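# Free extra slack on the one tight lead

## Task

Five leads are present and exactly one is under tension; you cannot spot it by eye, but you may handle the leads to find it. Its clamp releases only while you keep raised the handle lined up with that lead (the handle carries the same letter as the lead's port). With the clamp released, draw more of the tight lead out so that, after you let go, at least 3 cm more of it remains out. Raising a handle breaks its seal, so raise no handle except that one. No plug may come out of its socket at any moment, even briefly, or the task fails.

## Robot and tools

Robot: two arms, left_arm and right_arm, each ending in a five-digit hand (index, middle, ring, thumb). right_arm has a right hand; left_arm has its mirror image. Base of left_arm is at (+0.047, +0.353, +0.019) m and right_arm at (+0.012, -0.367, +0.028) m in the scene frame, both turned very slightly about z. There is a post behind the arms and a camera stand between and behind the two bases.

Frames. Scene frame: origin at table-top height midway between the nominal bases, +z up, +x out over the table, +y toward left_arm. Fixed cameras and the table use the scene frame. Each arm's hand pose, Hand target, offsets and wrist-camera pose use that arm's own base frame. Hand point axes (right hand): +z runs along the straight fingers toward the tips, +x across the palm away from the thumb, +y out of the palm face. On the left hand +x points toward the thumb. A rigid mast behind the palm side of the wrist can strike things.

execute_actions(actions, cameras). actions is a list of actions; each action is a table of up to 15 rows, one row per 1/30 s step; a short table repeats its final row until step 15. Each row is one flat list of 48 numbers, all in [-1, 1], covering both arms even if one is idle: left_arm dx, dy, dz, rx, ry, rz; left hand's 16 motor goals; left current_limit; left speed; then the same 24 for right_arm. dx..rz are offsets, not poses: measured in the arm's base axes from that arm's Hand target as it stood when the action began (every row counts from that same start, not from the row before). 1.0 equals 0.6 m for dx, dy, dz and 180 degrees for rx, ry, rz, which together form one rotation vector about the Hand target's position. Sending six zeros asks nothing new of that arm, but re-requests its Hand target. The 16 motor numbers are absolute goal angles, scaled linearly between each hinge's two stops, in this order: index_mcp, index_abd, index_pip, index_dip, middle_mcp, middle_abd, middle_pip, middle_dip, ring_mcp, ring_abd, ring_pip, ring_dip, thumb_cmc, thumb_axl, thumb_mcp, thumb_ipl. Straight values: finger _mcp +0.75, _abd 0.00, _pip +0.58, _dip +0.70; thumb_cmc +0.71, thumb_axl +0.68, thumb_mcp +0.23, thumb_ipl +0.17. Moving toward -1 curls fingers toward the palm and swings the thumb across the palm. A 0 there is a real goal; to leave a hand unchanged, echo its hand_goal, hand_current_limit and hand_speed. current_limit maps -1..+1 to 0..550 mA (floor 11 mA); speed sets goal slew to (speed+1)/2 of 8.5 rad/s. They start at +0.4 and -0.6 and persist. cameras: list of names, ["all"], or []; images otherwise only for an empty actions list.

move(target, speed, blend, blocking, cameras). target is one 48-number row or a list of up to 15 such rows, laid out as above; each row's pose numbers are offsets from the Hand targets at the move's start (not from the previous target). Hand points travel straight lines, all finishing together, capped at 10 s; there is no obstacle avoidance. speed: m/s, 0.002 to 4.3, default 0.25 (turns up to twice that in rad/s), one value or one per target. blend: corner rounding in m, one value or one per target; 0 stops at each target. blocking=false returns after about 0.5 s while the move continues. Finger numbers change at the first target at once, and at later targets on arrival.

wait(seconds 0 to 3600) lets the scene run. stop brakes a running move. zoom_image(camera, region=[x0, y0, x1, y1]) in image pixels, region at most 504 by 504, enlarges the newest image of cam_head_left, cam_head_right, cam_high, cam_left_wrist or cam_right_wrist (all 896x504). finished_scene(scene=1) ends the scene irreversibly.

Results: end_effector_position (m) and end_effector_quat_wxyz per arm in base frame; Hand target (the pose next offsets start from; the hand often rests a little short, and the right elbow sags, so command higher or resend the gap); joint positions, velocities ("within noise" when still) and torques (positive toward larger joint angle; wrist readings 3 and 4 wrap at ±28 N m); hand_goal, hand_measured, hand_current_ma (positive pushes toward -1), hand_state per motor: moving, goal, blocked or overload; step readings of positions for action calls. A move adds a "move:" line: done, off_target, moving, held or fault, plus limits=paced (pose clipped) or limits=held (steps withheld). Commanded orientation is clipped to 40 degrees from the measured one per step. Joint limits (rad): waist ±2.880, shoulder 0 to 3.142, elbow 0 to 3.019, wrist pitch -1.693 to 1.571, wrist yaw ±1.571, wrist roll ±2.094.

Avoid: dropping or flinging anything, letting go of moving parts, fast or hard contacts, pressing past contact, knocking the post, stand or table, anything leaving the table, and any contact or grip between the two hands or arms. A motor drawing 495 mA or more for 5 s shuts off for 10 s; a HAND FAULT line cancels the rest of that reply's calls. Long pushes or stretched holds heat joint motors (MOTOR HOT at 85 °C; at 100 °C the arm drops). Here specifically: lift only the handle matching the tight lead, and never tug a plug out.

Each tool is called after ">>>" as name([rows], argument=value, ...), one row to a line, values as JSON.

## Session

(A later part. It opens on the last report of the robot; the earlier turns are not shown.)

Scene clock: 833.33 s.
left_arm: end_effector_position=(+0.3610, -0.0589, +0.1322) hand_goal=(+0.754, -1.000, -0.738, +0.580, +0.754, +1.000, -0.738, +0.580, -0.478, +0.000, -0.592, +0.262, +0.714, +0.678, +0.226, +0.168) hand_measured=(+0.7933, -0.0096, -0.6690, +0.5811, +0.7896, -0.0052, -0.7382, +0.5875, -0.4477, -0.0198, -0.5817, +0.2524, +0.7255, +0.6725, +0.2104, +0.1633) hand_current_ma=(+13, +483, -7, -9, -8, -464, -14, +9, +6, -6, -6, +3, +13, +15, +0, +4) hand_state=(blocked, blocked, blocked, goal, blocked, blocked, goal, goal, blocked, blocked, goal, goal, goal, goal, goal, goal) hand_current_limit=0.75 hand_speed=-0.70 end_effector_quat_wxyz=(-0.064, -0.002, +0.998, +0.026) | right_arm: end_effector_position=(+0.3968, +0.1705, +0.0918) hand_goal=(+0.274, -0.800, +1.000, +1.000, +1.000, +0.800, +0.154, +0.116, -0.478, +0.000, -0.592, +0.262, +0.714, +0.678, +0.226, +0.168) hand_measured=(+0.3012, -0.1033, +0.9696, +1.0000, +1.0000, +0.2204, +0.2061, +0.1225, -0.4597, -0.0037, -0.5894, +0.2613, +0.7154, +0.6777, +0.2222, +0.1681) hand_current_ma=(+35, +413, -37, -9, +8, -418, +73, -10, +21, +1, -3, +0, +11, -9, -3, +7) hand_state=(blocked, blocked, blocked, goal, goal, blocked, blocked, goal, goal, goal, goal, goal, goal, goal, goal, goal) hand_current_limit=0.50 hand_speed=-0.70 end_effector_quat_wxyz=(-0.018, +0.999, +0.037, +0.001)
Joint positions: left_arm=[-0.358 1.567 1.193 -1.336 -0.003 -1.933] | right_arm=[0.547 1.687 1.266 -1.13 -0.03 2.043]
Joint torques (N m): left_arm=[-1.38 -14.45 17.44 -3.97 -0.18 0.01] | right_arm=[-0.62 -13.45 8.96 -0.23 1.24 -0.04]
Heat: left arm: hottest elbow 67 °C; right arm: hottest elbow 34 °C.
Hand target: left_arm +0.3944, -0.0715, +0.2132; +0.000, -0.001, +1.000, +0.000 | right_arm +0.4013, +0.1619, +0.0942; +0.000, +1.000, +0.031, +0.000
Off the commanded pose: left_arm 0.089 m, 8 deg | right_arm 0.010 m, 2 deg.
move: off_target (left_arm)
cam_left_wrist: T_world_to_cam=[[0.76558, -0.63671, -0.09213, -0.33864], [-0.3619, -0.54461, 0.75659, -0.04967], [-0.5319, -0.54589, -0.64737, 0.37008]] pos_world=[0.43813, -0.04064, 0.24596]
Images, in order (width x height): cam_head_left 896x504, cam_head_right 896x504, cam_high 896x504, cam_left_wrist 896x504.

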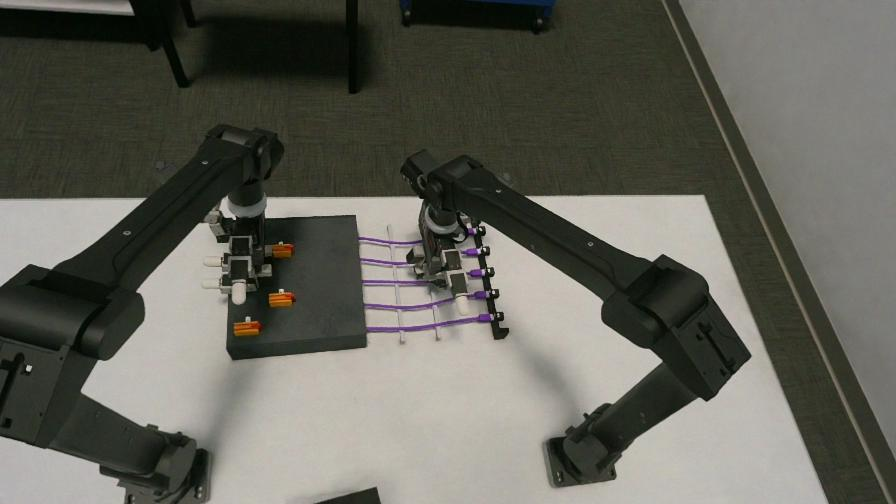

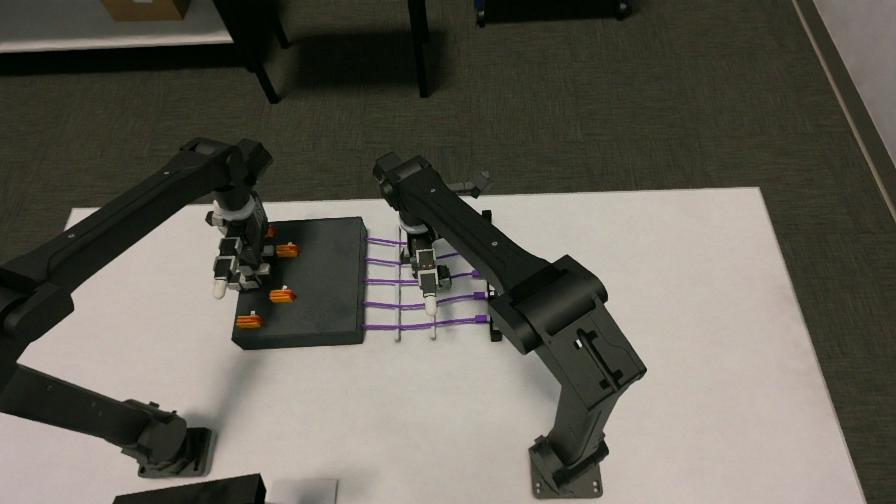

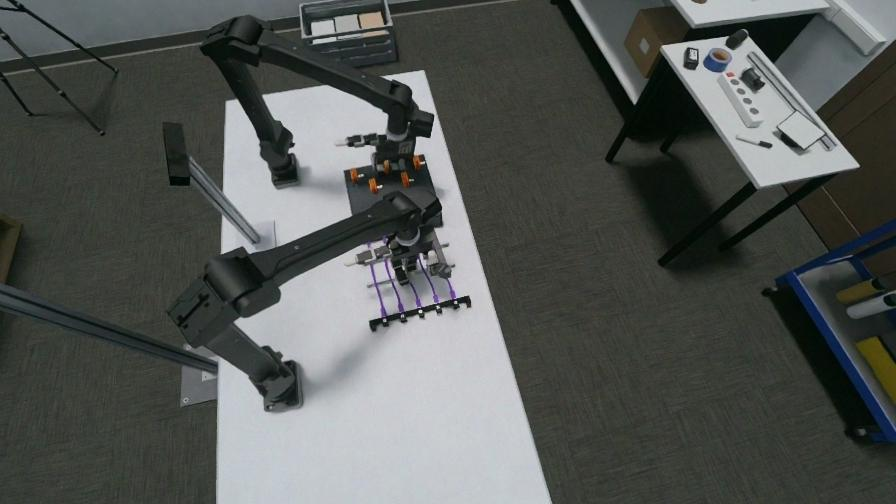

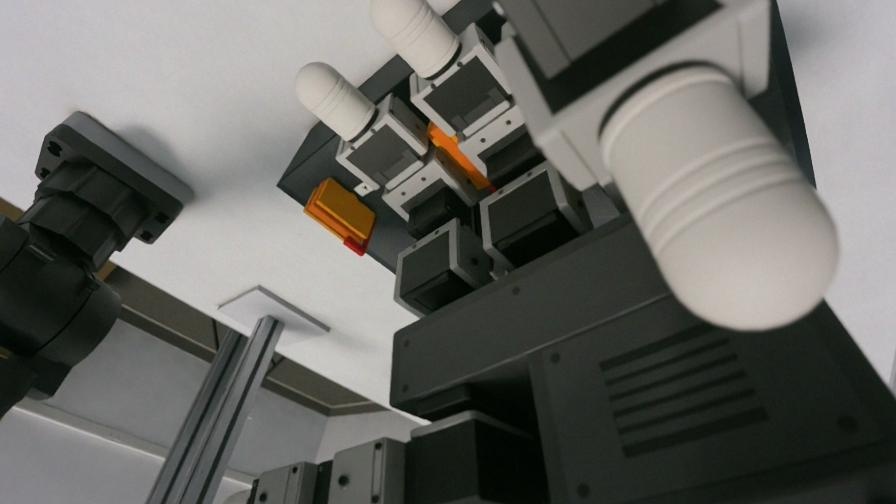

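>>> zoom_image(camera="cam_left_wrist", region=[290, 160, 400, 270])

>>> zoom_image(camera="cam_head_right", region=[225, 270, 315, 340])

>>> zoom_image(camera="cam_left_wrist", region=[400, 100, 520, 210])

>>> zoom_image(camera="cam_high", region=[340, 140, 440, 200])

Scaled by 4.582 from the camera's image (finer frame: 1280x720).

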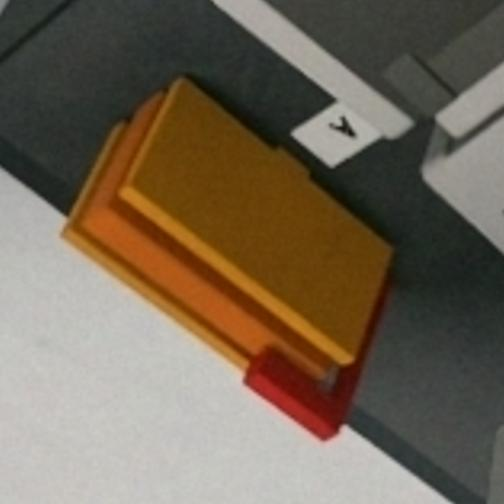

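Scaled by 5.600 from the camera's image (finer frame: 1280x720).

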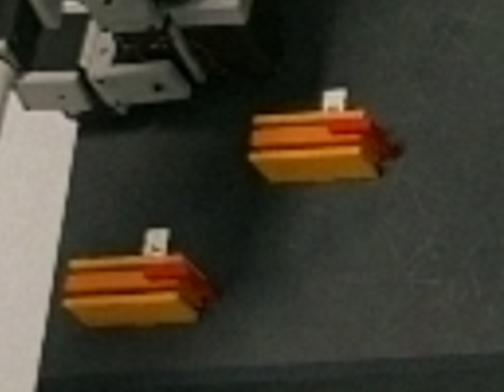

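Scaled by 4.200 from the camera's image (finer frame: 1280x720).

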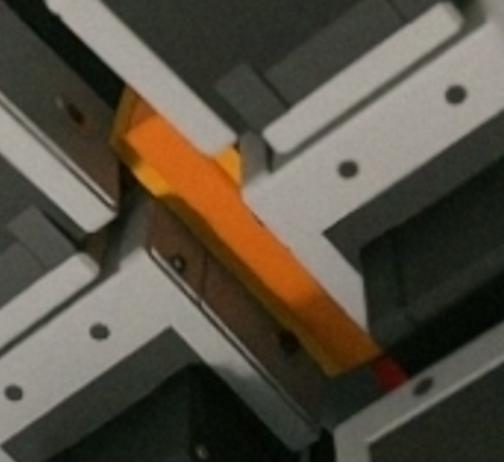

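Scaled by 5.040 from the camera's image (finer frame: 1280x720).

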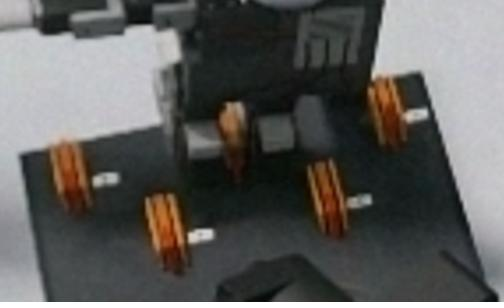

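>>> move([
  [0,0,0,0,0,0,0.754,-1,-0.738,0.58,0.754,1,-0.738,0.58,-0.479,0,-0.592,0.261,0.714,0.678,0.226,0.168,0.75,-0.7, 0.006,-0.06,0.002,0,0,0,0.2745,-0.8,1,1,1,0.8,0.153,0.116,-0.479,0,-0.592,0.261,0.714,0.678,0.226,0.168,0.75,-0.7],
], speed=0.05)

>>> move([
  [0.0083,-0.004,0.0333,0,0,0,0.754,-1,-0.738,0.58,0.754,1,-0.738,0.58,-0.479,0,-0.592,0.261,0.714,0.678,0.226,0.168,0.75,-0.7, 0,0,0,0,0,0,0.2745,-0.8,1,1,1,0.8,0.153,0.116,-0.479,0,-0.592,0.261,0.714,0.678,0.226,0.168,0.75,-0.7],
], speed=0.03)

Scene clock: 843.00 s.
left_arm: end_effector_position=(+0.3610, -0.0589, +0.1322) hand_goal=(+0.754, -1.000, -0.738, +0.580, +0.754, +1.000, -0.738, +0.580, -0.478, +0.000, -0.592, +0.262, +0.714, +0.678, +0.226, +0.168) hand_measured=(+0.7945, -0.0110, -0.6690, +0.5811, +0.7896, -0.0037, -0.7395, +0.5875, -0.4477, -0.0213, -0.5817, +0.2511, +0.7267, +0.6735, +0.2104, +0.1624) hand_current_ma=(+15, +491, +3, +1, -10, -480, -6, +11, +3, -13, -7, -8, +7, +10, -1, +8) hand_state=(blocked, blocked, blocked, goal, blocked, blocked, goal, goal, blocked, blocked, goal, goal, goal, goal, goal, goal) hand_current_limit=0.75 hand_speed=-0.70 end_effector_quat_wxyz=(-0.064, -0.002, +0.998, +0.026) | right_arm: end_effector_position=(+0.4003, +0.1667, +0.0956) hand_goal=(+0.274, -0.800, +1.000, +1.000, +1.000, +0.800, +0.154, +0.116, -0.478, +0.000, -0.592, +0.262, +0.714, +0.678, +0.226, +0.168) hand_measured=(+0.3048, -0.1048, +0.9696, +1.0000, +1.0000, +0.2190, +0.2087, +0.1276, -0.4585, -0.0052, -0.5907, +0.2626, +0.7142, +0.6767, +0.2222, +0.1681) hand_current_ma=(+41, +474, -36, -4, +8, -483, +80, +0, +22, -4, -3, -1, +14, -5, -7, +9) hand_state=(blocked, blocked, blocked, goal, goal, blocked, blocked, goal, goal, goal, goal, goal, goal, goal, goal, goal) hand_current_limit=0.75 hand_speed=-0.70 end_effector_quat_wxyz=(-0.029, +0.999, +0.041, +0.002)
Joint positions: left_arm=[-0.358 1.567 1.193 -1.336 -0.003 -1.933] | right_arm=[0.53 1.675 1.266 -1.13 -0.05 2.018]
Joint torques (N m): left_arm=[-0.97 -14.45 17.61 -4.01 -0.17 0.02] | right_arm=[-4.13 -15.21 5.85 -0.03 1.87 -0.45]
Heat: left arm: hottest elbow 70 °C; right arm: hottest elbow 33 °C.
Hand target: left_arm +0.3944, -0.0715, +0.2132; +0.000, -0.001, +1.000, +0.000 | right_arm +0.4048, +0.1260, +0.0954; +0.000, +1.000, +0.031, +0.000
Off the commanded pose: left_arm 0.089 m, 8 deg | right_arm 0.041 m, 4 deg.
move: off_target (right_arm)

Scene clock: 844.20 s.
left_arm: end_effector_position=(+0.3903, -0.0697, +0.2216) hand_goal=(+0.754, -1.000, -0.738, +0.580, +0.754, +1.000, -0.738, +0.580, -0.478, +0.000, -0.592, +0.262, +0.714, +0.678, +0.226, +0.168) hand_measured=(+0.7776, -0.2967, -0.7665, +0.5913, +0.7703, +0.2439, -0.7844, +0.5875, -0.4465, -0.0198, -0.5817, +0.2511, +0.7267, +0.6725, +0.2104, +0.1633) hand_current_ma=(+8, +283, -5, -3, -2, -313, -12, +1, +2, -10, -1, -9, +13, +9, -1, +7) hand_state=(blocked, blocked, blocked, goal, goal, blocked, blocked, goal, blocked, goal, goal, goal, goal, goal, goal, goal) hand_current_limit=0.75 hand_speed=-0.70 end_effector_quat_wxyz=(-0.011, -0.001, +1.000, +0.005) | right_arm: end_effector_position=(+0.4012, +0.1666, +0.0955) hand_goal=(+0.274, -0.800, +1.000, +1.000, +1.000, +0.800, +0.154, +0.116, -0.478, +0.000, -0.592, +0.262, +0.714, +0.678, +0.226, +0.168) hand_measured=(+0.3085, -0.1048, +0.9709, +1.0000, +1.0000, +0.2190, +0.2100, +0.1301, -0.4597, -0.0037, -0.5907, +0.2613, +0.7129, +0.6777, +0.2222, +0.1672) hand_current_ma=(+46, +478, -37, -7, +4, -485, +81, -1, +20, -2, -4, -2, +11, -8, -5, +13) hand_state=(blocked, blocked, blocked, goal, goal, blocked, blocked, goal, goal, goal, goal, goal, goal, goal, goal, goal) hand_current_limit=0.75 hand_speed=-0.70 end_effector_quat_wxyz=(-0.030, +0.999, +0.041, +0.003)
Joint positions: left_arm=[-0.358 1.513 1.395 -1.477 -0.003 -1.931] | right_arm=[0.529 1.675 1.266 -1.127 -0.05 2.017]
Joint torques (N m): left_arm=[-0.62 -8.35 10.47 -0.83 -0.1 -0.09] | right_arm=[-4.07 -15.15 5.86 -0.13 1.9 -0.45]
Heat: left arm: hottest elbow 70 °C; right arm: hottest elbow 33 °C.
Hand target: left_arm +0.3994, -0.0739, +0.2331; +0.000, -0.001, +1.000, +0.000 | right_arm +0.4049, +0.1259, +0.0954; +0.000, +1.000, +0.031, +0.000
Off the commanded pose: left_arm 0.015 m, 1 deg | right_arm 0.041 m, 4 deg.
move: off_target (left_arm)

>>> move([
  [0,0,0.1,0,0,0,0.754,0.24,-0.738,0.58,0.754,-0.24,-0.738,0.58,-0.479,0,-0.592,0.261,0.714,0.678,0.226,0.168,0.4,-0.7, -0.006,0.06,-0.002,0,0,0,0.2745,-0.8,1,1,1,0.8,0.153,0.116,-0.479,0,-0.592,0.261,0.714,0.678,0.226,0.168,0.3,-0.7],
], speed=0.1, cameras=["all"])

>>> zoom_image(camera="cam_head_right", region=[210, 210, 320, 340])

>>> zoom_image(camera="cam_head_left", region=[210, 210, 320, 340])

>>> zoom_image(camera="cam_left_wrist", region=[280, 0, 560, 270])

>>> zoom_image(camera="cam_high", region=[340, 140, 440, 200])

Scene clock: 846.17 s.
left_arm: end_effector_position=(+0.3892, -0.0693, +0.2765) hand_goal=(+0.754, +0.240, -0.738, +0.580, +0.754, -0.240, -0.738, +0.580, -0.478, +0.000, -0.592, +0.262, +0.714, +0.678, +0.226, +0.168) hand_measured=(+0.7728, +0.2204, -0.7408, +0.5926, +0.7679, -0.2206, -0.7395, +0.5875, -0.4465, -0.0198, -0.5804, +0.2511, +0.7267, +0.6735, +0.2094, +0.1633) hand_current_ma=(-4, -1, +1, +2, -27, +13, -4, +2, +0, -16, -1, -19, +8, +10, +0, +0) hand_state=(goal, goal, goal, goal, goal, goal, goal, goal, blocked, blocked, goal, goal, goal, goal, goal, goal) hand_current_limit=0.40 hand_speed=-0.70 end_effector_quat_wxyz=(-0.017, -0.001, +1.000, +0.008) | right_arm: end_effector_position=(+0.3978, +0.1705, +0.0921) hand_goal=(+0.274, -0.800, +1.000, +1.000, +1.000, +0.800, +0.154, +0.116, -0.478, +0.000, -0.592, +0.262, +0.714, +0.678, +0.226, +0.168) hand_measured=(+0.3061, -0.0990, +0.9709, +1.0000, +1.0000, +0.2175, +0.2074, +0.1263, -0.4597, -0.0052, -0.5907, +0.2613, +0.7104, +0.6777, +0.2222, +0.1672) hand_current_ma=(+41, +355, -35, -10, +8, -361, +78, -4, +18, -5, -4, +0, +6, -6, -7, +10) hand_state=(blocked, blocked, blocked, goal, goal, blocked, blocked, goal, goal, goal, goal, goal, goal, goal, goal, goal) hand_current_limit=0.30 hand_speed=-0.70 end_effector_quat_wxyz=(-0.018, +0.999, +0.038, +0.003)
Joint positions: left_arm=[-0.358 1.513 1.537 -1.633 -0.003 -1.931] | right_arm=[0.546 1.687 1.266 -1.127 -0.029 2.041]
Joint torques (N m): left_arm=[-0.85 -9 11.62 -0.92 -0.11 0.02] | right_arm=[-0.5 -13.39 8.99 -0.34 1.19 -0.02]
Heat: left arm: hottest elbow 70 °C; right arm: hottest elbow 33 °C.
Hand target: left_arm +0.3994, -0.0739, +0.2932; +0.000, -0.001, +1.000, +0.000 | right_arm +0.4012, +0.1620, +0.0941; +0.000, +1.000, +0.031, +0.000
Off the commanded pose: left_arm 0.020 m, 2 deg | right_arm 0.009 m, 2 deg.
move: off_target (left_arm)
cam_left_wrist: T_world_to_cam=[[0.76858, -0.63975, 0.00203, -0.38099], [-0.43294, -0.51779, 0.73787, -0.11956], [-0.47101, -0.56799, -0.67494, 0.45526]] pos_world=[0.45549, -0.04706, 0.39626]
cam_right_wrist: T_world_to_cam=[[-0.75325, -0.65772, -0.00459, 0.44336], [-0.42304, 0.47911, 0.76909, -0.03852], [-0.50364, 0.58126, -0.63913, 0.28425]] pos_world=[0.46083, 0.14483, 0.21333]

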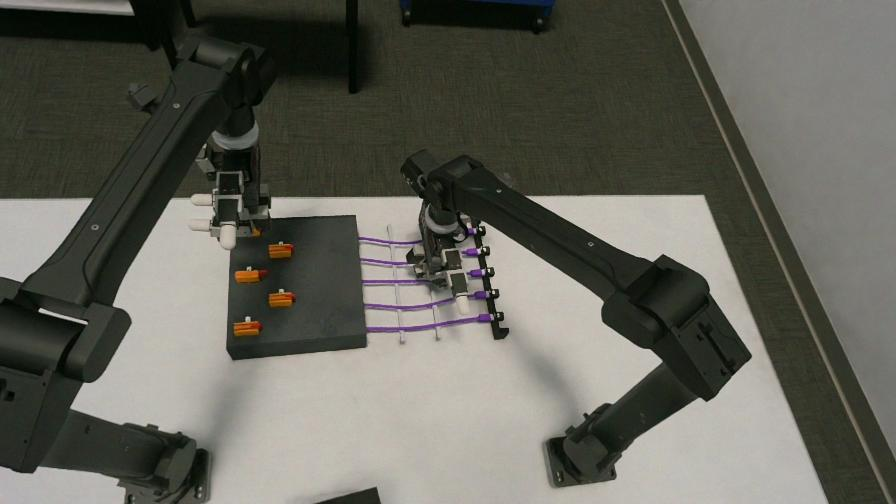

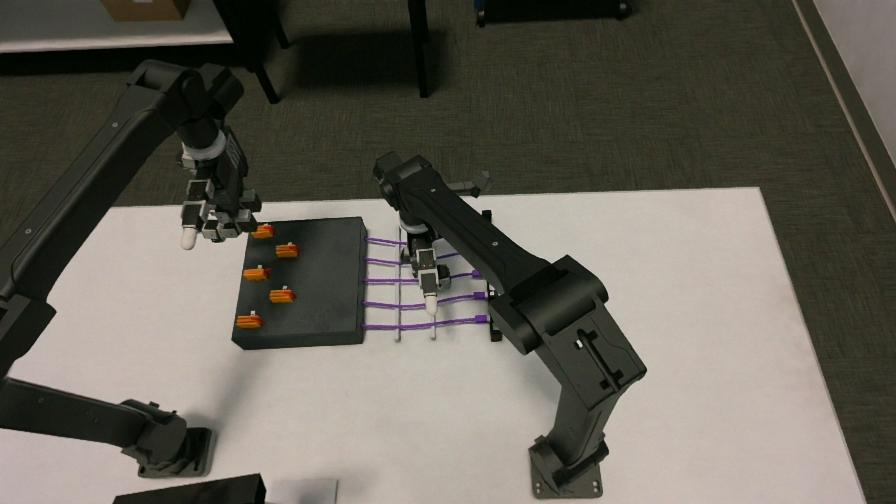

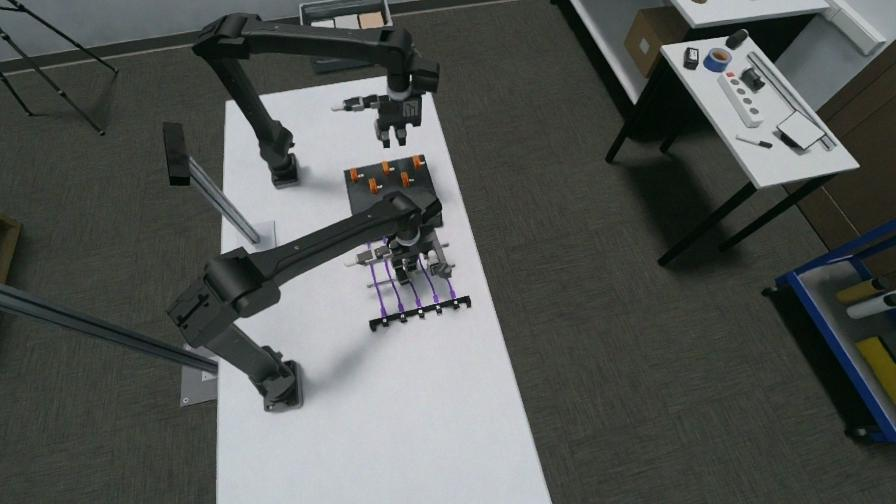

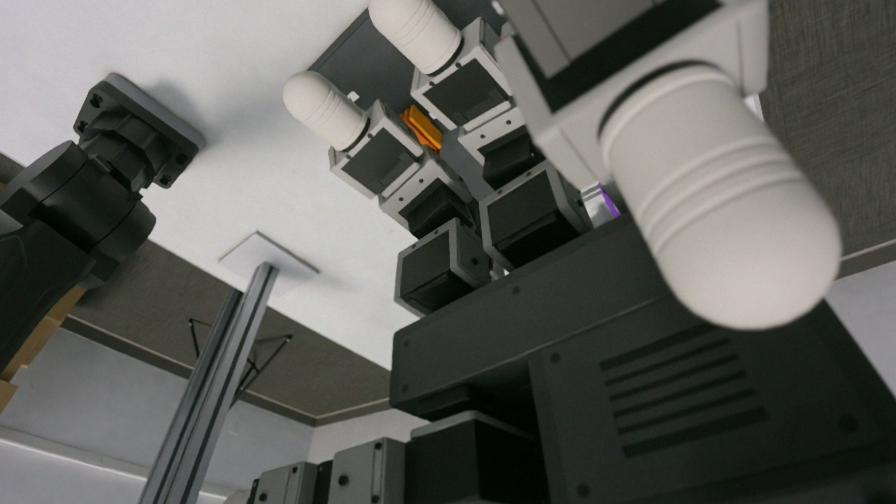

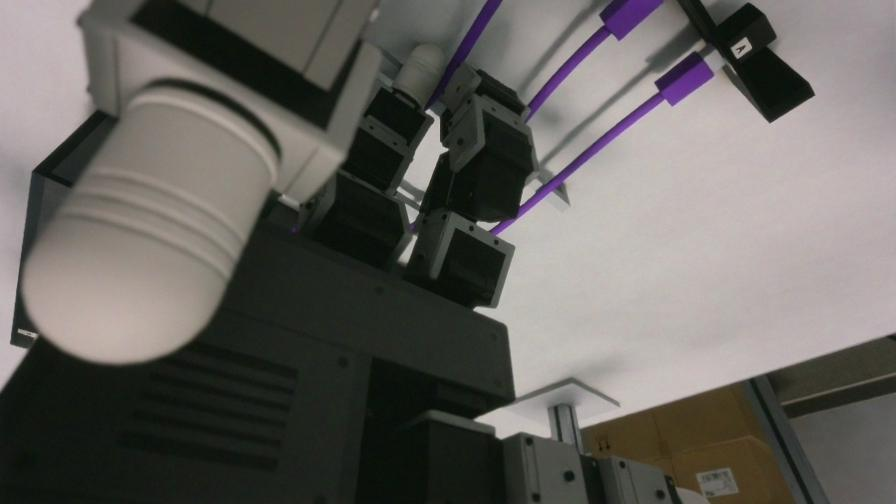

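Scaled by 3.877 from the camera's image (finer frame: 1280x720).

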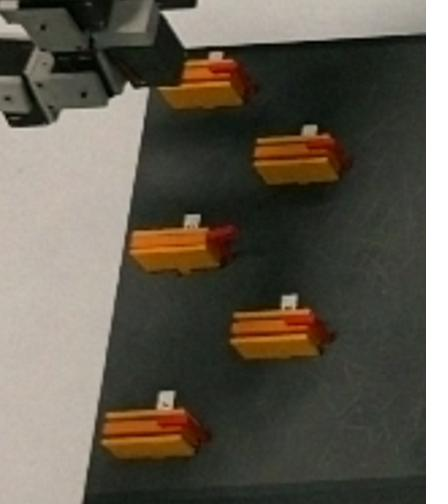

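Scaled by 3.877 from the camera's image (finer frame: 1280x720).

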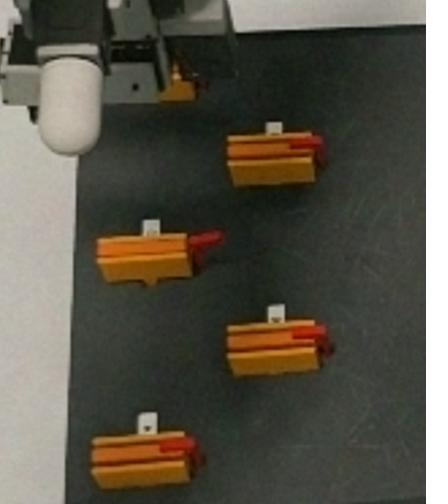

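Scaled by 1.800 from the camera's image (finer frame: 1280x720).

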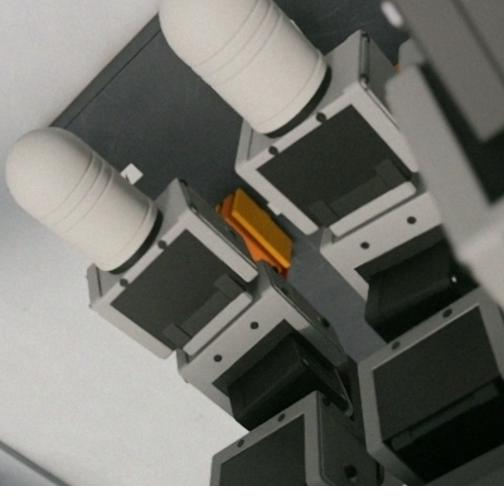

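Scaled by 5.040 from the camera's image (finer frame: 1280x720).

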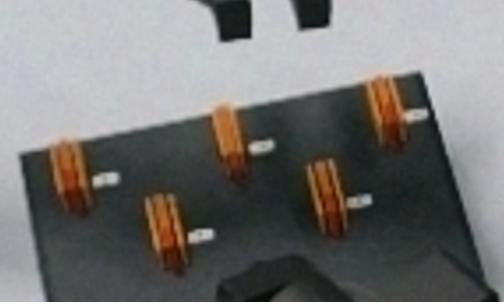

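>>> zoom_image(camera="cam_head_left", region=[230, 262, 275, 292])

>>> zoom_image(camera="cam_head_right", region=[235, 260, 280, 290])

>>> zoom_image(camera="cam_head_left", region=[228, 312, 273, 342])

>>> zoom_image(camera="cam_head_right", region=[230, 306, 275, 336])

Scaled by 11.200 from the camera's image (finer frame: 1280x720).

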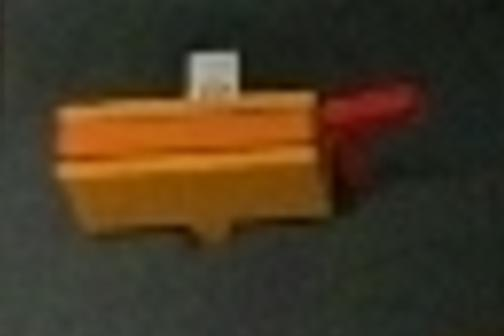

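Scaled by 11.200 from the camera's image (finer frame: 1280x720).

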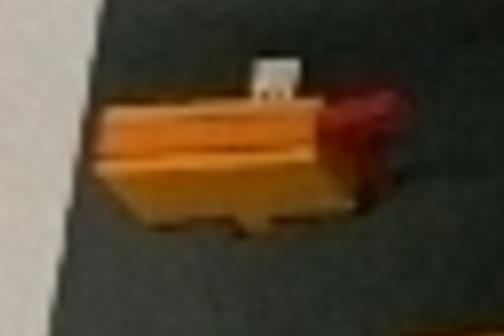

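Scaled by 11.200 from the camera's image (finer frame: 1280x720).

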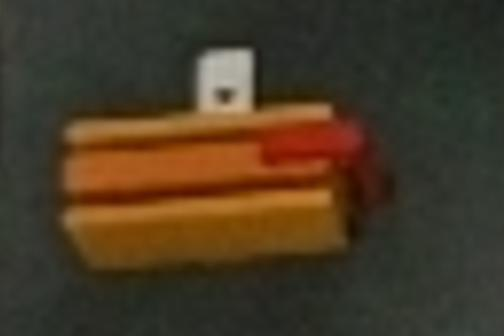

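Scaled by 11.200 from the camera's image (finer frame: 1280x720).

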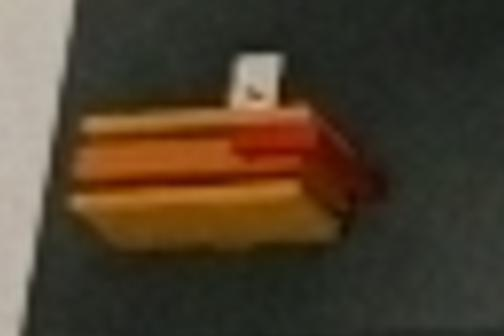

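>>> move([
  [-0.0673,0.0315,-0.2387,0,0,0,0.754,0.24,-0.738,0.58,0.754,-0.24,-0.738,0.58,-0.479,0,-0.592,0.261,0.714,0.678,0.226,0.168,0.4,-0.7, 0,0,0,0,0,0,0.2745,-0.8,1,1,1,0.8,0.153,0.116,-0.479,0,-0.592,0.261,0.714,0.678,0.226,0.168,0.3,-0.7],
  [-0.0673,0.0315,-0.3003,0,0,0,0.754,0.24,-0.738,0.58,0.754,-0.24,-0.738,0.58,-0.479,0,-0.592,0.261,0.714,0.678,0.226,0.168,0.4,-0.7, 0,0,0,0,0,0,0.2745,-0.8,1,1,1,0.8,0.153,0.116,-0.479,0,-0.592,0.261,0.714,0.678,0.226,0.168,0.3,-0.7],
], speed=[0.1,0.05], cameras=["all"])

>>> zoom_image(camera="cam_left_wrist", region=[280, 20, 560, 270])

>>> zoom_image(camera="cam_high", region=[340, 130, 440, 200])

Scene clock: 855.47 s.
left_arm: end_effector_position=(+0.3573, -0.0574, +0.1182) hand_goal=(+0.754, +0.240, -0.738, +0.580, +0.754, -0.240, -0.738, +0.580, -0.478, +0.000, -0.592, +0.262, +0.714, +0.678, +0.226, +0.168) hand_measured=(+0.7716, +0.2204, -0.7408, +0.5913, +0.7571, -0.2206, -0.7395, +0.5875, -0.4465, -0.0198, -0.5817, +0.2511, +0.7267, +0.6725, +0.2094, +0.1633) hand_current_ma=(+9, +10, -12, -3, -14, +12, -21, +3, -1, -3, +12, -3, +5, +4, -2, +11) hand_state=(goal, goal, goal, goal, goal, goal, goal, goal, blocked, blocked, goal, goal, goal, goal, goal, goal) hand_current_limit=0.40 hand_speed=-0.70 end_effector_quat_wxyz=(+0.001, -0.001, +1.000, +0.001) | right_arm: end_effector_position=(+0.3977, +0.1705, +0.0921) hand_goal=(+0.274, -0.800, +1.000, +1.000, +1.000, +0.800, +0.154, +0.116, -0.478, +0.000, -0.592, +0.262, +0.714, +0.678, +0.226, +0.168) hand_measured=(+0.3061, -0.1004, +0.9696, +1.0000, +1.0000, +0.2190, +0.2087, +0.1263, -0.4597, -0.0037, -0.5907, +0.2626, +0.7104, +0.6777, +0.2222, +0.1672) hand_current_ma=(+45, +352, -39, -5, +9, -362, +73, -7, +24, -3, -6, +4, +10, -8, -4, +9) hand_state=(blocked, blocked, blocked, goal, goal, blocked, blocked, goal, goal, goal, goal, goal, goal, goal, goal, goal) hand_current_limit=0.30 hand_speed=-0.70 end_effector_quat_wxyz=(-0.018, +0.999, +0.038, +0.003)
Joint positions: left_arm=[-0.358 1.476 1.077 -1.171 -0.003 -1.93] | right_arm=[0.546 1.687 1.266 -1.127 -0.029 2.042]
Joint torques (N m): left_arm=[-0.38 -6.24 6.65 0.25 -0.1 0.03] | right_arm=[-0.56 -13.33 8.98 -0.35 1.18 -0.02]
Heat: left arm: hottest elbow 67 °C; right arm: hottest elbow 33 °C.
Hand target: left_arm +0.3591, -0.0550, +0.1130; +0.000, -0.001, +1.000, +0.000 | right_arm +0.4012, +0.1620, +0.0941; +0.000, +1.000, +0.031, +0.000
Off the commanded pose: left_arm 0.006 m, 0 deg | right_arm 0.009 m, 2 deg.
move: done
cam_left_wrist: T_world_to_cam=[[0.76735, -0.64003, 0.03924, -0.35244], [-0.46022, -0.50708, 0.72874, 0.00104], [-0.44652, -0.57726, -0.68366, 0.33187]] pos_world=[0.41911, -0.03347, 0.23997]
cam_right_wrist: T_world_to_cam=[[-0.75351, -0.65742, -0.00456, 0.44329], [-0.42282, 0.47929, 0.76909, -0.03864], [-0.50343, 0.58145, -0.63912, 0.28414]] pos_world=[0.46073, 0.14473, 0.21333]

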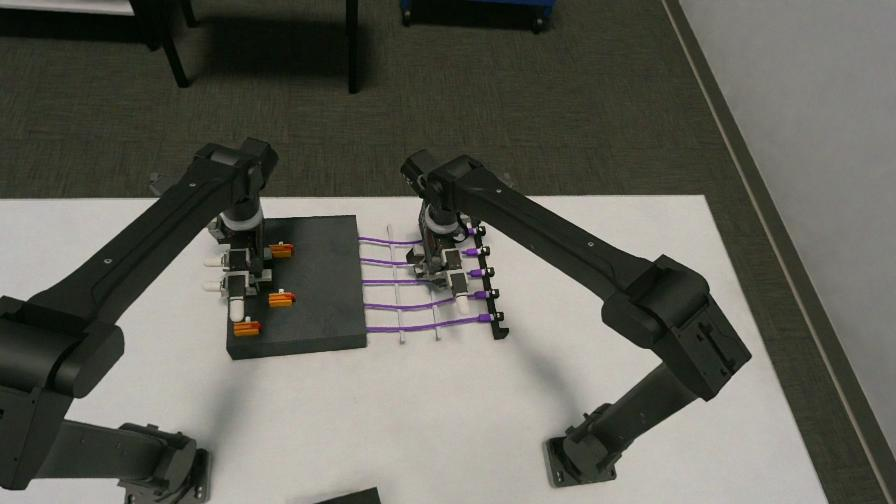

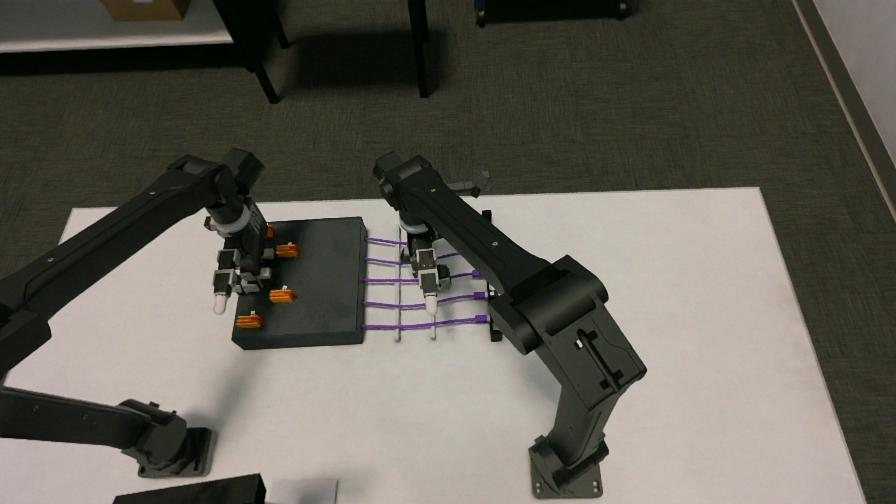

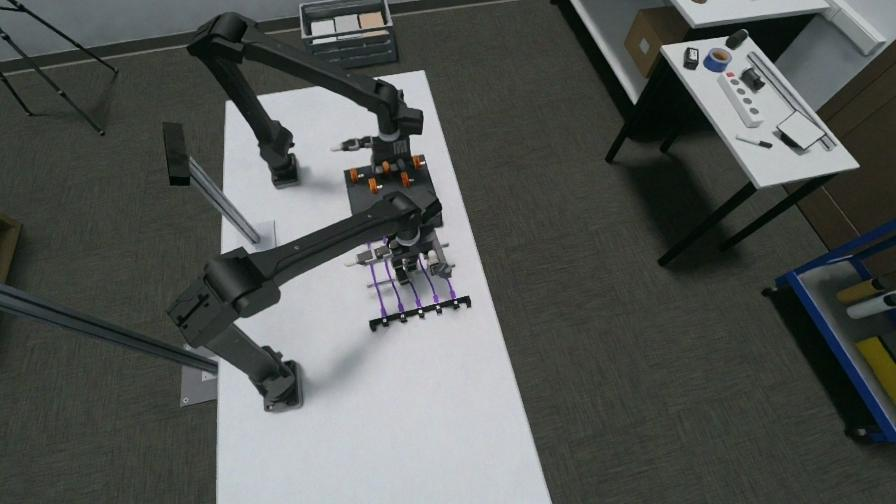

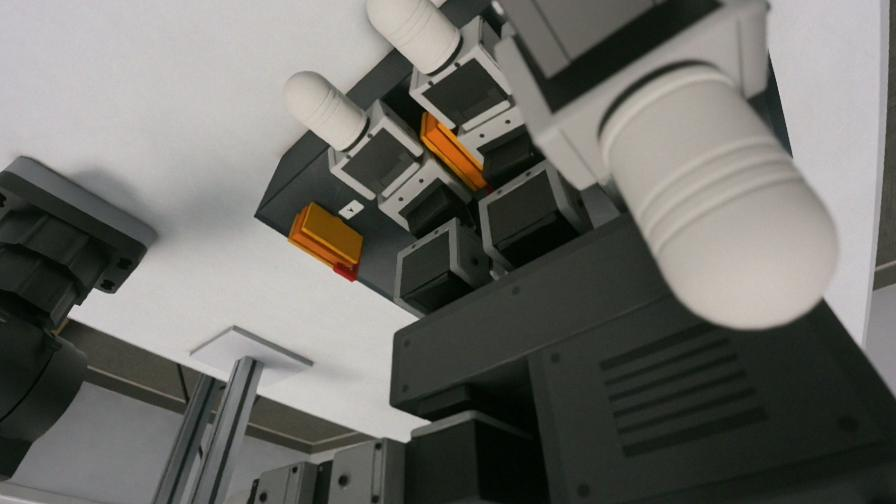

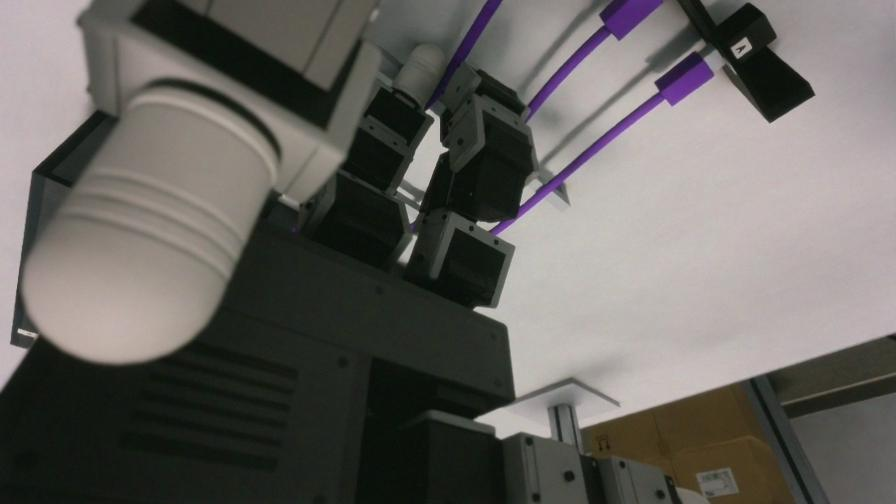

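Scaled by 1.800 from the camera's image (finer frame: 1280x720).

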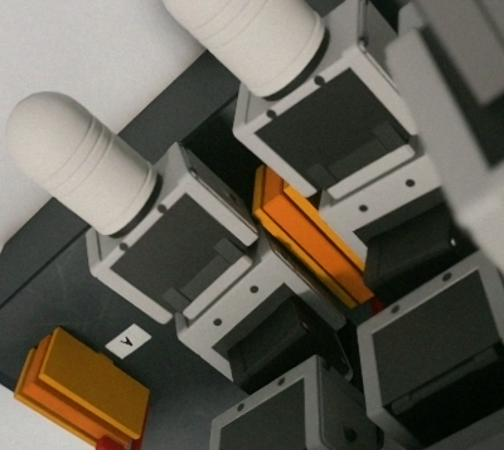

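Scaled by 5.040 from the camera's image (finer frame: 1280x720).

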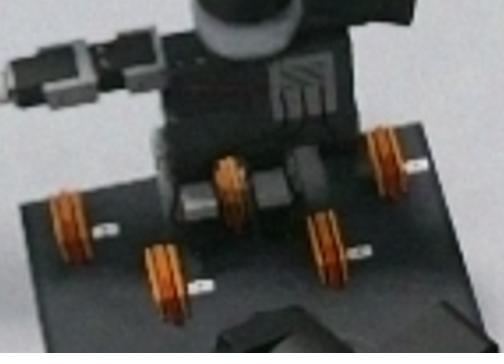

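>>> zoom_image(camera="cam_left_wrist", region=[405, 100, 505, 200])

>>> zoom_image(camera="cam_left_wrist", region=[280, 190, 380, 290])

Scaled by 5.040 from the camera's image (finer frame: 1280x720).

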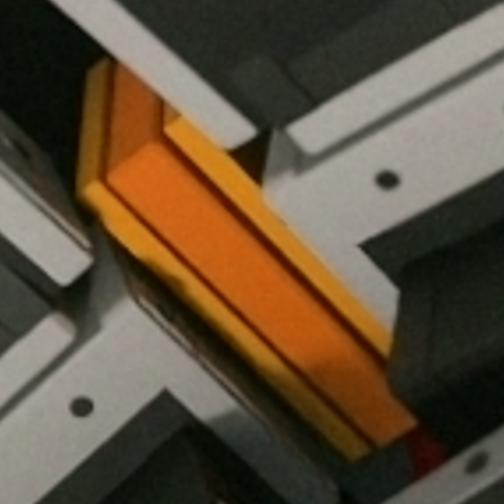

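Scaled by 5.040 from the camera's image (finer frame: 1280x720).

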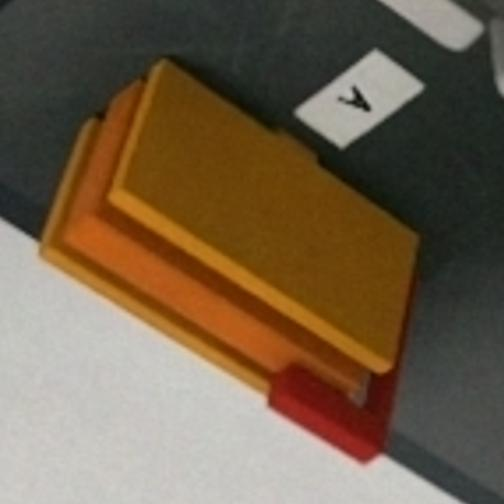

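>>> move([
  [0,0,0,0,0,0,0.754,-0.3,-0.738,0.58,0.754,0.3,-0.738,0.58,-0.479,0,-0.592,0.261,0.714,0.678,0.226,0.168,0.3,-0.7, 0,0,0,0,0,0,0.2745,-0.8,1,1,1,0.8,0.153,0.116,-0.479,0,-0.592,0.261,0.714,0.678,0.226,0.168,0.3,-0.7],
], speed=0.05)

>>> move([
  [0,0,0,0,0,0,0.754,-1,-0.738,0.58,0.754,1,-0.738,0.58,-0.479,0,-0.592,0.261,0.714,0.678,0.226,0.168,0.76,-0.7, 0,0,0,0,0,0,0.2745,-0.8,1,1,1,0.8,0.153,0.116,-0.479,0,-0.592,0.261,0.714,0.678,0.226,0.168,0.3,-0.7],
], speed=0.05)

>>> move([
  [0.002,-0.001,0.0167,0,0,0,0.754,-1,-0.738,0.58,0.754,1,-0.738,0.58,-0.479,0,-0.592,0.261,0.714,0.678,0.226,0.168,0.76,-0.7, 0,0,0,0,0,0,0.2745,-0.8,1,1,1,0.8,0.153,0.116,-0.479,0,-0.592,0.261,0.714,0.678,0.226,0.168,0.3,-0.7],
], speed=0.05)

>>> move([
  [0.002,-0.001,0.0167,0,0,0,0.754,-1,-0.738,0.58,0.754,1,-0.738,0.58,-0.479,0,-0.592,0.261,0.714,0.678,0.226,0.168,0.76,-0.7, 0,0,0,0,0,0,0.2745,-0.8,1,1,1,0.8,0.153,0.116,-0.479,0,-0.592,0.261,0.714,0.678,0.226,0.168,0.3,-0.7],
], speed=0.05)

Scene clock: 860.17 s.
left_arm: end_effector_position=(+0.3562, -0.0573, +0.1168) hand_goal=(+0.754, -0.300, -0.738, +0.580, +0.754, +0.300, -0.738, +0.580, -0.478, +0.000, -0.592, +0.262, +0.714, +0.678, +0.226, +0.168) hand_measured=(+0.7691, -0.0213, -0.7190, +0.5824, +0.7643, -0.0345, -0.7524, +0.5875, -0.4453, -0.0213, -0.5817, +0.2511, +0.7267, +0.6725, +0.2094, +0.1633) hand_current_ma=(+11, +69, -10, -2, -20, -78, -9, +11, +3, -8, -5, -11, +5, +5, -10, +10) hand_state=(goal, blocked, goal, goal, goal, blocked, goal, goal, blocked, blocked, goal, goal, goal, goal, goal, goal) hand_current_limit=0.30 hand_speed=-0.70 end_effector_quat_wxyz=(-0.001, -0.001, +1.000, +0.001) | right_arm: end_effector_position=(+0.3977, +0.1705, +0.0921) hand_goal=(+0.274, -0.800, +1.000, +1.000, +1.000, +0.800, +0.154, +0.116, -0.478, +0.000, -0.592, +0.262, +0.714, +0.678, +0.226, +0.168) hand_measured=(+0.3048, -0.1004, +0.9709, +1.0000, +1.0000, +0.2175, +0.2087, +0.1263, -0.4597, -0.0052, -0.5907, +0.2626, +0.7104, +0.6767, +0.2222, +0.1672) hand_current_ma=(+41, +354, -36, -7, +7, -362, +77, -7, +23, -4, -7, +1, +8, -7, -7, +8) hand_state=(blocked, blocked, blocked, goal, goal, blocked, blocked, goal, goal, goal, goal, goal, goal, goal, goal, goal) hand_current_limit=0.30 hand_speed=-0.70 end_effector_quat_wxyz=(-0.018, +0.999, +0.038, +0.003)
Joint positions: left_arm=[-0.358 1.477 1.074 -1.17 -0.001 -1.93] | right_arm=[0.546 1.687 1.266 -1.127 -0.029 2.042]
Joint torques (N m): left_arm=[-0.56 -7.18 6.83 -0.08 -0.24 0.03] | right_arm=[-0.5 -13.39 8.96 -0.32 1.18 -0.02]
Heat: left arm: hottest elbow 66 °C; right arm: hottest elbow 33 °C.
Hand target: left_arm +0.3590, -0.0550, +0.1130; +0.000, -0.001, +1.000, +0.000 | right_arm +0.4012, +0.1620, +0.0941; +0.000, +1.000, +0.031, +0.000
Off the commanded pose: left_arm 0.005 m, 0 deg | right_arm 0.009 m, 2 deg.
move: done

Scene clock: 860.67 s.
left_arm: end_effector_position=(+0.3559, -0.0575, +0.1167) hand_goal=(+0.754, -1.000, -0.738, +0.580, +0.754, +1.000, -0.738, +0.580, -0.478, +0.000, -0.592, +0.262, +0.714, +0.678, +0.226, +0.168) hand_measured=(+0.7703, -0.0360, -0.7190, +0.5811, +0.7655, -0.0242, -0.7575, +0.5875, -0.4465, -0.0198, -0.5804, +0.2511, +0.7267, +0.6725, +0.2094, +0.1633) hand_current_ma=(+7, +403, -9, +1, -11, -424, -12, +12, +7, -10, -11, +9, +18, +13, +3, +11) hand_state=(goal, moving, goal, goal, goal, moving, goal, goal, blocked, blocked, goal, goal, goal, goal, goal, goal) hand_current_limit=0.76 hand_speed=-0.70 end_effector_quat_wxyz=(-0.001, -0.002, +1.000, +0.001) | right_arm: end_effector_position=(+0.3977, +0.1705, +0.0921) hand_goal=(+0.274, -0.800, +1.000, +1.000, +1.000, +0.800, +0.154, +0.116, -0.478, +0.000, -0.592, +0.262, +0.714, +0.678, +0.226, +0.168) hand_measured=(+0.3061, -0.1004, +0.9696, +1.0000, +1.0000, +0.2190, +0.2074, +0.1250, -0.4597, -0.0037, -0.5907, +0.2626, +0.7104, +0.6777, +0.2222, +0.1672) hand_current_ma=(+41, +350, -37, -8, +6, -359, +74, -3, +22, -4, -3, -2, +4, -5, -5, +13) hand_state=(blocked, blocked, blocked, goal, goal, blocked, blocked, goal, goal, goal, goal, goal, goal, goal, goal, goal) hand_current_limit=0.30 hand_speed=-0.70 end_effector_quat_wxyz=(-0.018, +0.999, +0.038, +0.003)
Joint positions: left_arm=[-0.358 1.477 1.074 -1.17 0 -1.933] | right_arm=[0.546 1.687 1.266 -1.127 -0.029 2.042]
Joint torques (N m): left_arm=[-0.44 -7 6.75 0.32 -0.16 0.1] | right_arm=[-0.5 -13.33 8.98 -0.32 1.18 -0.03]
Heat: left arm: hottest elbow 66 °C; right arm: hottest elbow 33 °C.
Hand target: left_arm +0.3590, -0.0550, +0.1130; +0.000, -0.001, +1.000, +0.000 | right_arm +0.4012, +0.1620, +0.0941; +0.000, +1.000, +0.031, +0.000
Off the commanded pose: left_arm 0.005 m, 0 deg | right_arm 0.009 m, 2 deg.
move: done

Scene clock: 861.23 s.
left_arm: end_effector_position=(+0.3551, -0.0572, +0.1169) hand_goal=(+0.754, -1.000, -0.738, +0.580, +0.754, +1.000, -0.738, +0.580, -0.478, +0.000, -0.592, +0.262, +0.714, +0.678, +0.226, +0.168) hand_measured=(+0.7703, -0.0374, -0.7190, +0.5811, +0.7655, -0.0228, -0.7575, +0.5875, -0.4465, -0.0198, -0.5817, +0.2511, +0.7267, +0.6725, +0.2094, +0.1633) hand_current_ma=(+3, +485, -2, -9, -11, -473, -6, +16, +0, -9, -6, +2, +12, +6, +1, +5) hand_state=(goal, blocked, goal, goal, goal, blocked, goal, goal, blocked, blocked, goal, goal, goal, goal, goal, goal) hand_current_limit=0.76 hand_speed=-0.70 end_effector_quat_wxyz=(-0.003, -0.002, +1.000, +0.001) | right_arm: end_effector_position=(+0.3977, +0.1705, +0.0921) hand_goal=(+0.274, -0.800, +1.000, +1.000, +1.000, +0.800, +0.154, +0.116, -0.478, +0.000, -0.592, +0.262, +0.714, +0.678, +0.226, +0.168) hand_measured=(+0.3061, -0.1004, +0.9696, +1.0000, +1.0000, +0.2190, +0.2087, +0.1263, -0.4597, -0.0037, -0.5907, +0.2613, +0.7104, +0.6777, +0.2222, +0.1672) hand_current_ma=(+42, +351, -40, -8, +4, -361, +76, -5, +24, -3, -3, +0, +10, -8, -7, +10) hand_state=(blocked, blocked, blocked, goal, goal, blocked, blocked, goal, goal, goal, goal, goal, goal, goal, goal, goal) hand_current_limit=0.30 hand_speed=-0.70 end_effector_quat_wxyz=(-0.018, +0.999, +0.038, +0.003)
Joint positions: left_arm=[-0.358 1.477 1.074 -1.174 0 -1.934] | right_arm=[0.546 1.687 1.266 -1.127 -0.029 2.042]
Joint torques (N m): left_arm=[-0.44 -7.41 8.2 -0.91 -0.24 0.1] | right_arm=[-0.56 -13.39 8.98 -0.32 1.19 -0.02]
Heat: left arm: hottest elbow 66 °C; right arm: hottest elbow 33 °C.
Hand target: left_arm +0.3602, -0.0556, +0.1230; +0.000, -0.001, +1.000, +0.000 | right_arm +0.4012, +0.1620, +0.0941; +0.000, +1.000, +0.031, +0.000
Off the commanded pose: left_arm 0.008 m, 0 deg | right_arm 0.009 m, 2 deg.
move: done

Scene clock: 861.73 s.
left_arm: end_effector_position=(+0.3545, -0.0570, +0.1170) hand_goal=(+0.754, -1.000, -0.738, +0.580, +0.754, +1.000, -0.738, +0.580, -0.478, +0.000, -0.592, +0.262, +0.714, +0.678, +0.226, +0.168) hand_measured=(+0.7716, -0.0374, -0.7190, +0.5811, +0.7655, -0.0242, -0.7575, +0.5875, -0.4465, -0.0198, -0.5817, +0.2511, +0.7267, +0.6725, +0.2104, +0.1624) hand_current_ma=(+11, +474, -12, +0, -5, -475, -13, -5, -2, -2, +8, -1, +8, +1, -5, +6) hand_state=(goal, blocked, goal, goal, goal, blocked, goal, goal, blocked, blocked, goal, goal, goal, goal, goal, goal) hand_current_limit=0.76 hand_speed=-0.70 end_effector_quat_wxyz=(-0.004, -0.002, +1.000, +0.002) | right_arm: end_effector_position=(+0.3977, +0.1705, +0.0921) hand_goal=(+0.274, -0.800, +1.000, +1.000, +1.000, +0.800, +0.154, +0.116, -0.478, +0.000, -0.592, +0.262, +0.714, +0.678, +0.226, +0.168) hand_measured=(+0.3061, -0.1004, +0.9696, +1.0000, +1.0000, +0.2190, +0.2087, +0.1263, -0.4597, -0.0052, -0.5907, +0.2626, +0.7104, +0.6767, +0.2222, +0.1672) hand_current_ma=(+43, +356, -40, -7, +6, -358, +77, -5, +19, -3, -3, +1, +11, -4, -7, +13) hand_state=(blocked, blocked, blocked, goal, goal, blocked, blocked, goal, goal, goal, goal, goal, goal, goal, goal, goal) hand_current_limit=0.30 hand_speed=-0.70 end_effector_quat_wxyz=(-0.018, +0.999, +0.038, +0.003)
Joint positions: left_arm=[-0.358 1.477 1.074 -1.176 0 -1.934] | right_arm=[0.546 1.687 1.266 -1.127 -0.029 2.042]
Joint torques (N m): left_arm=[-0.67 -8.06 9.81 -1.85 -0.22 0.11] | right_arm=[-0.56 -13.33 8.95 -0.32 1.18 -0.03]
Heat: left arm: hottest elbow 66 °C; right arm: hottest elbow 33 °C.
Hand target: left_arm +0.3614, -0.0562, +0.1330; +0.000, +0.000, +1.000, +0.000 | right_arm +0.4012, +0.1620, +0.0941; +0.000, +1.000, +0.031, +0.000
Off the commanded pose: left_arm 0.017 m, 1 deg | right_arm 0.009 m, 2 deg.
move: off_target (left_arm)


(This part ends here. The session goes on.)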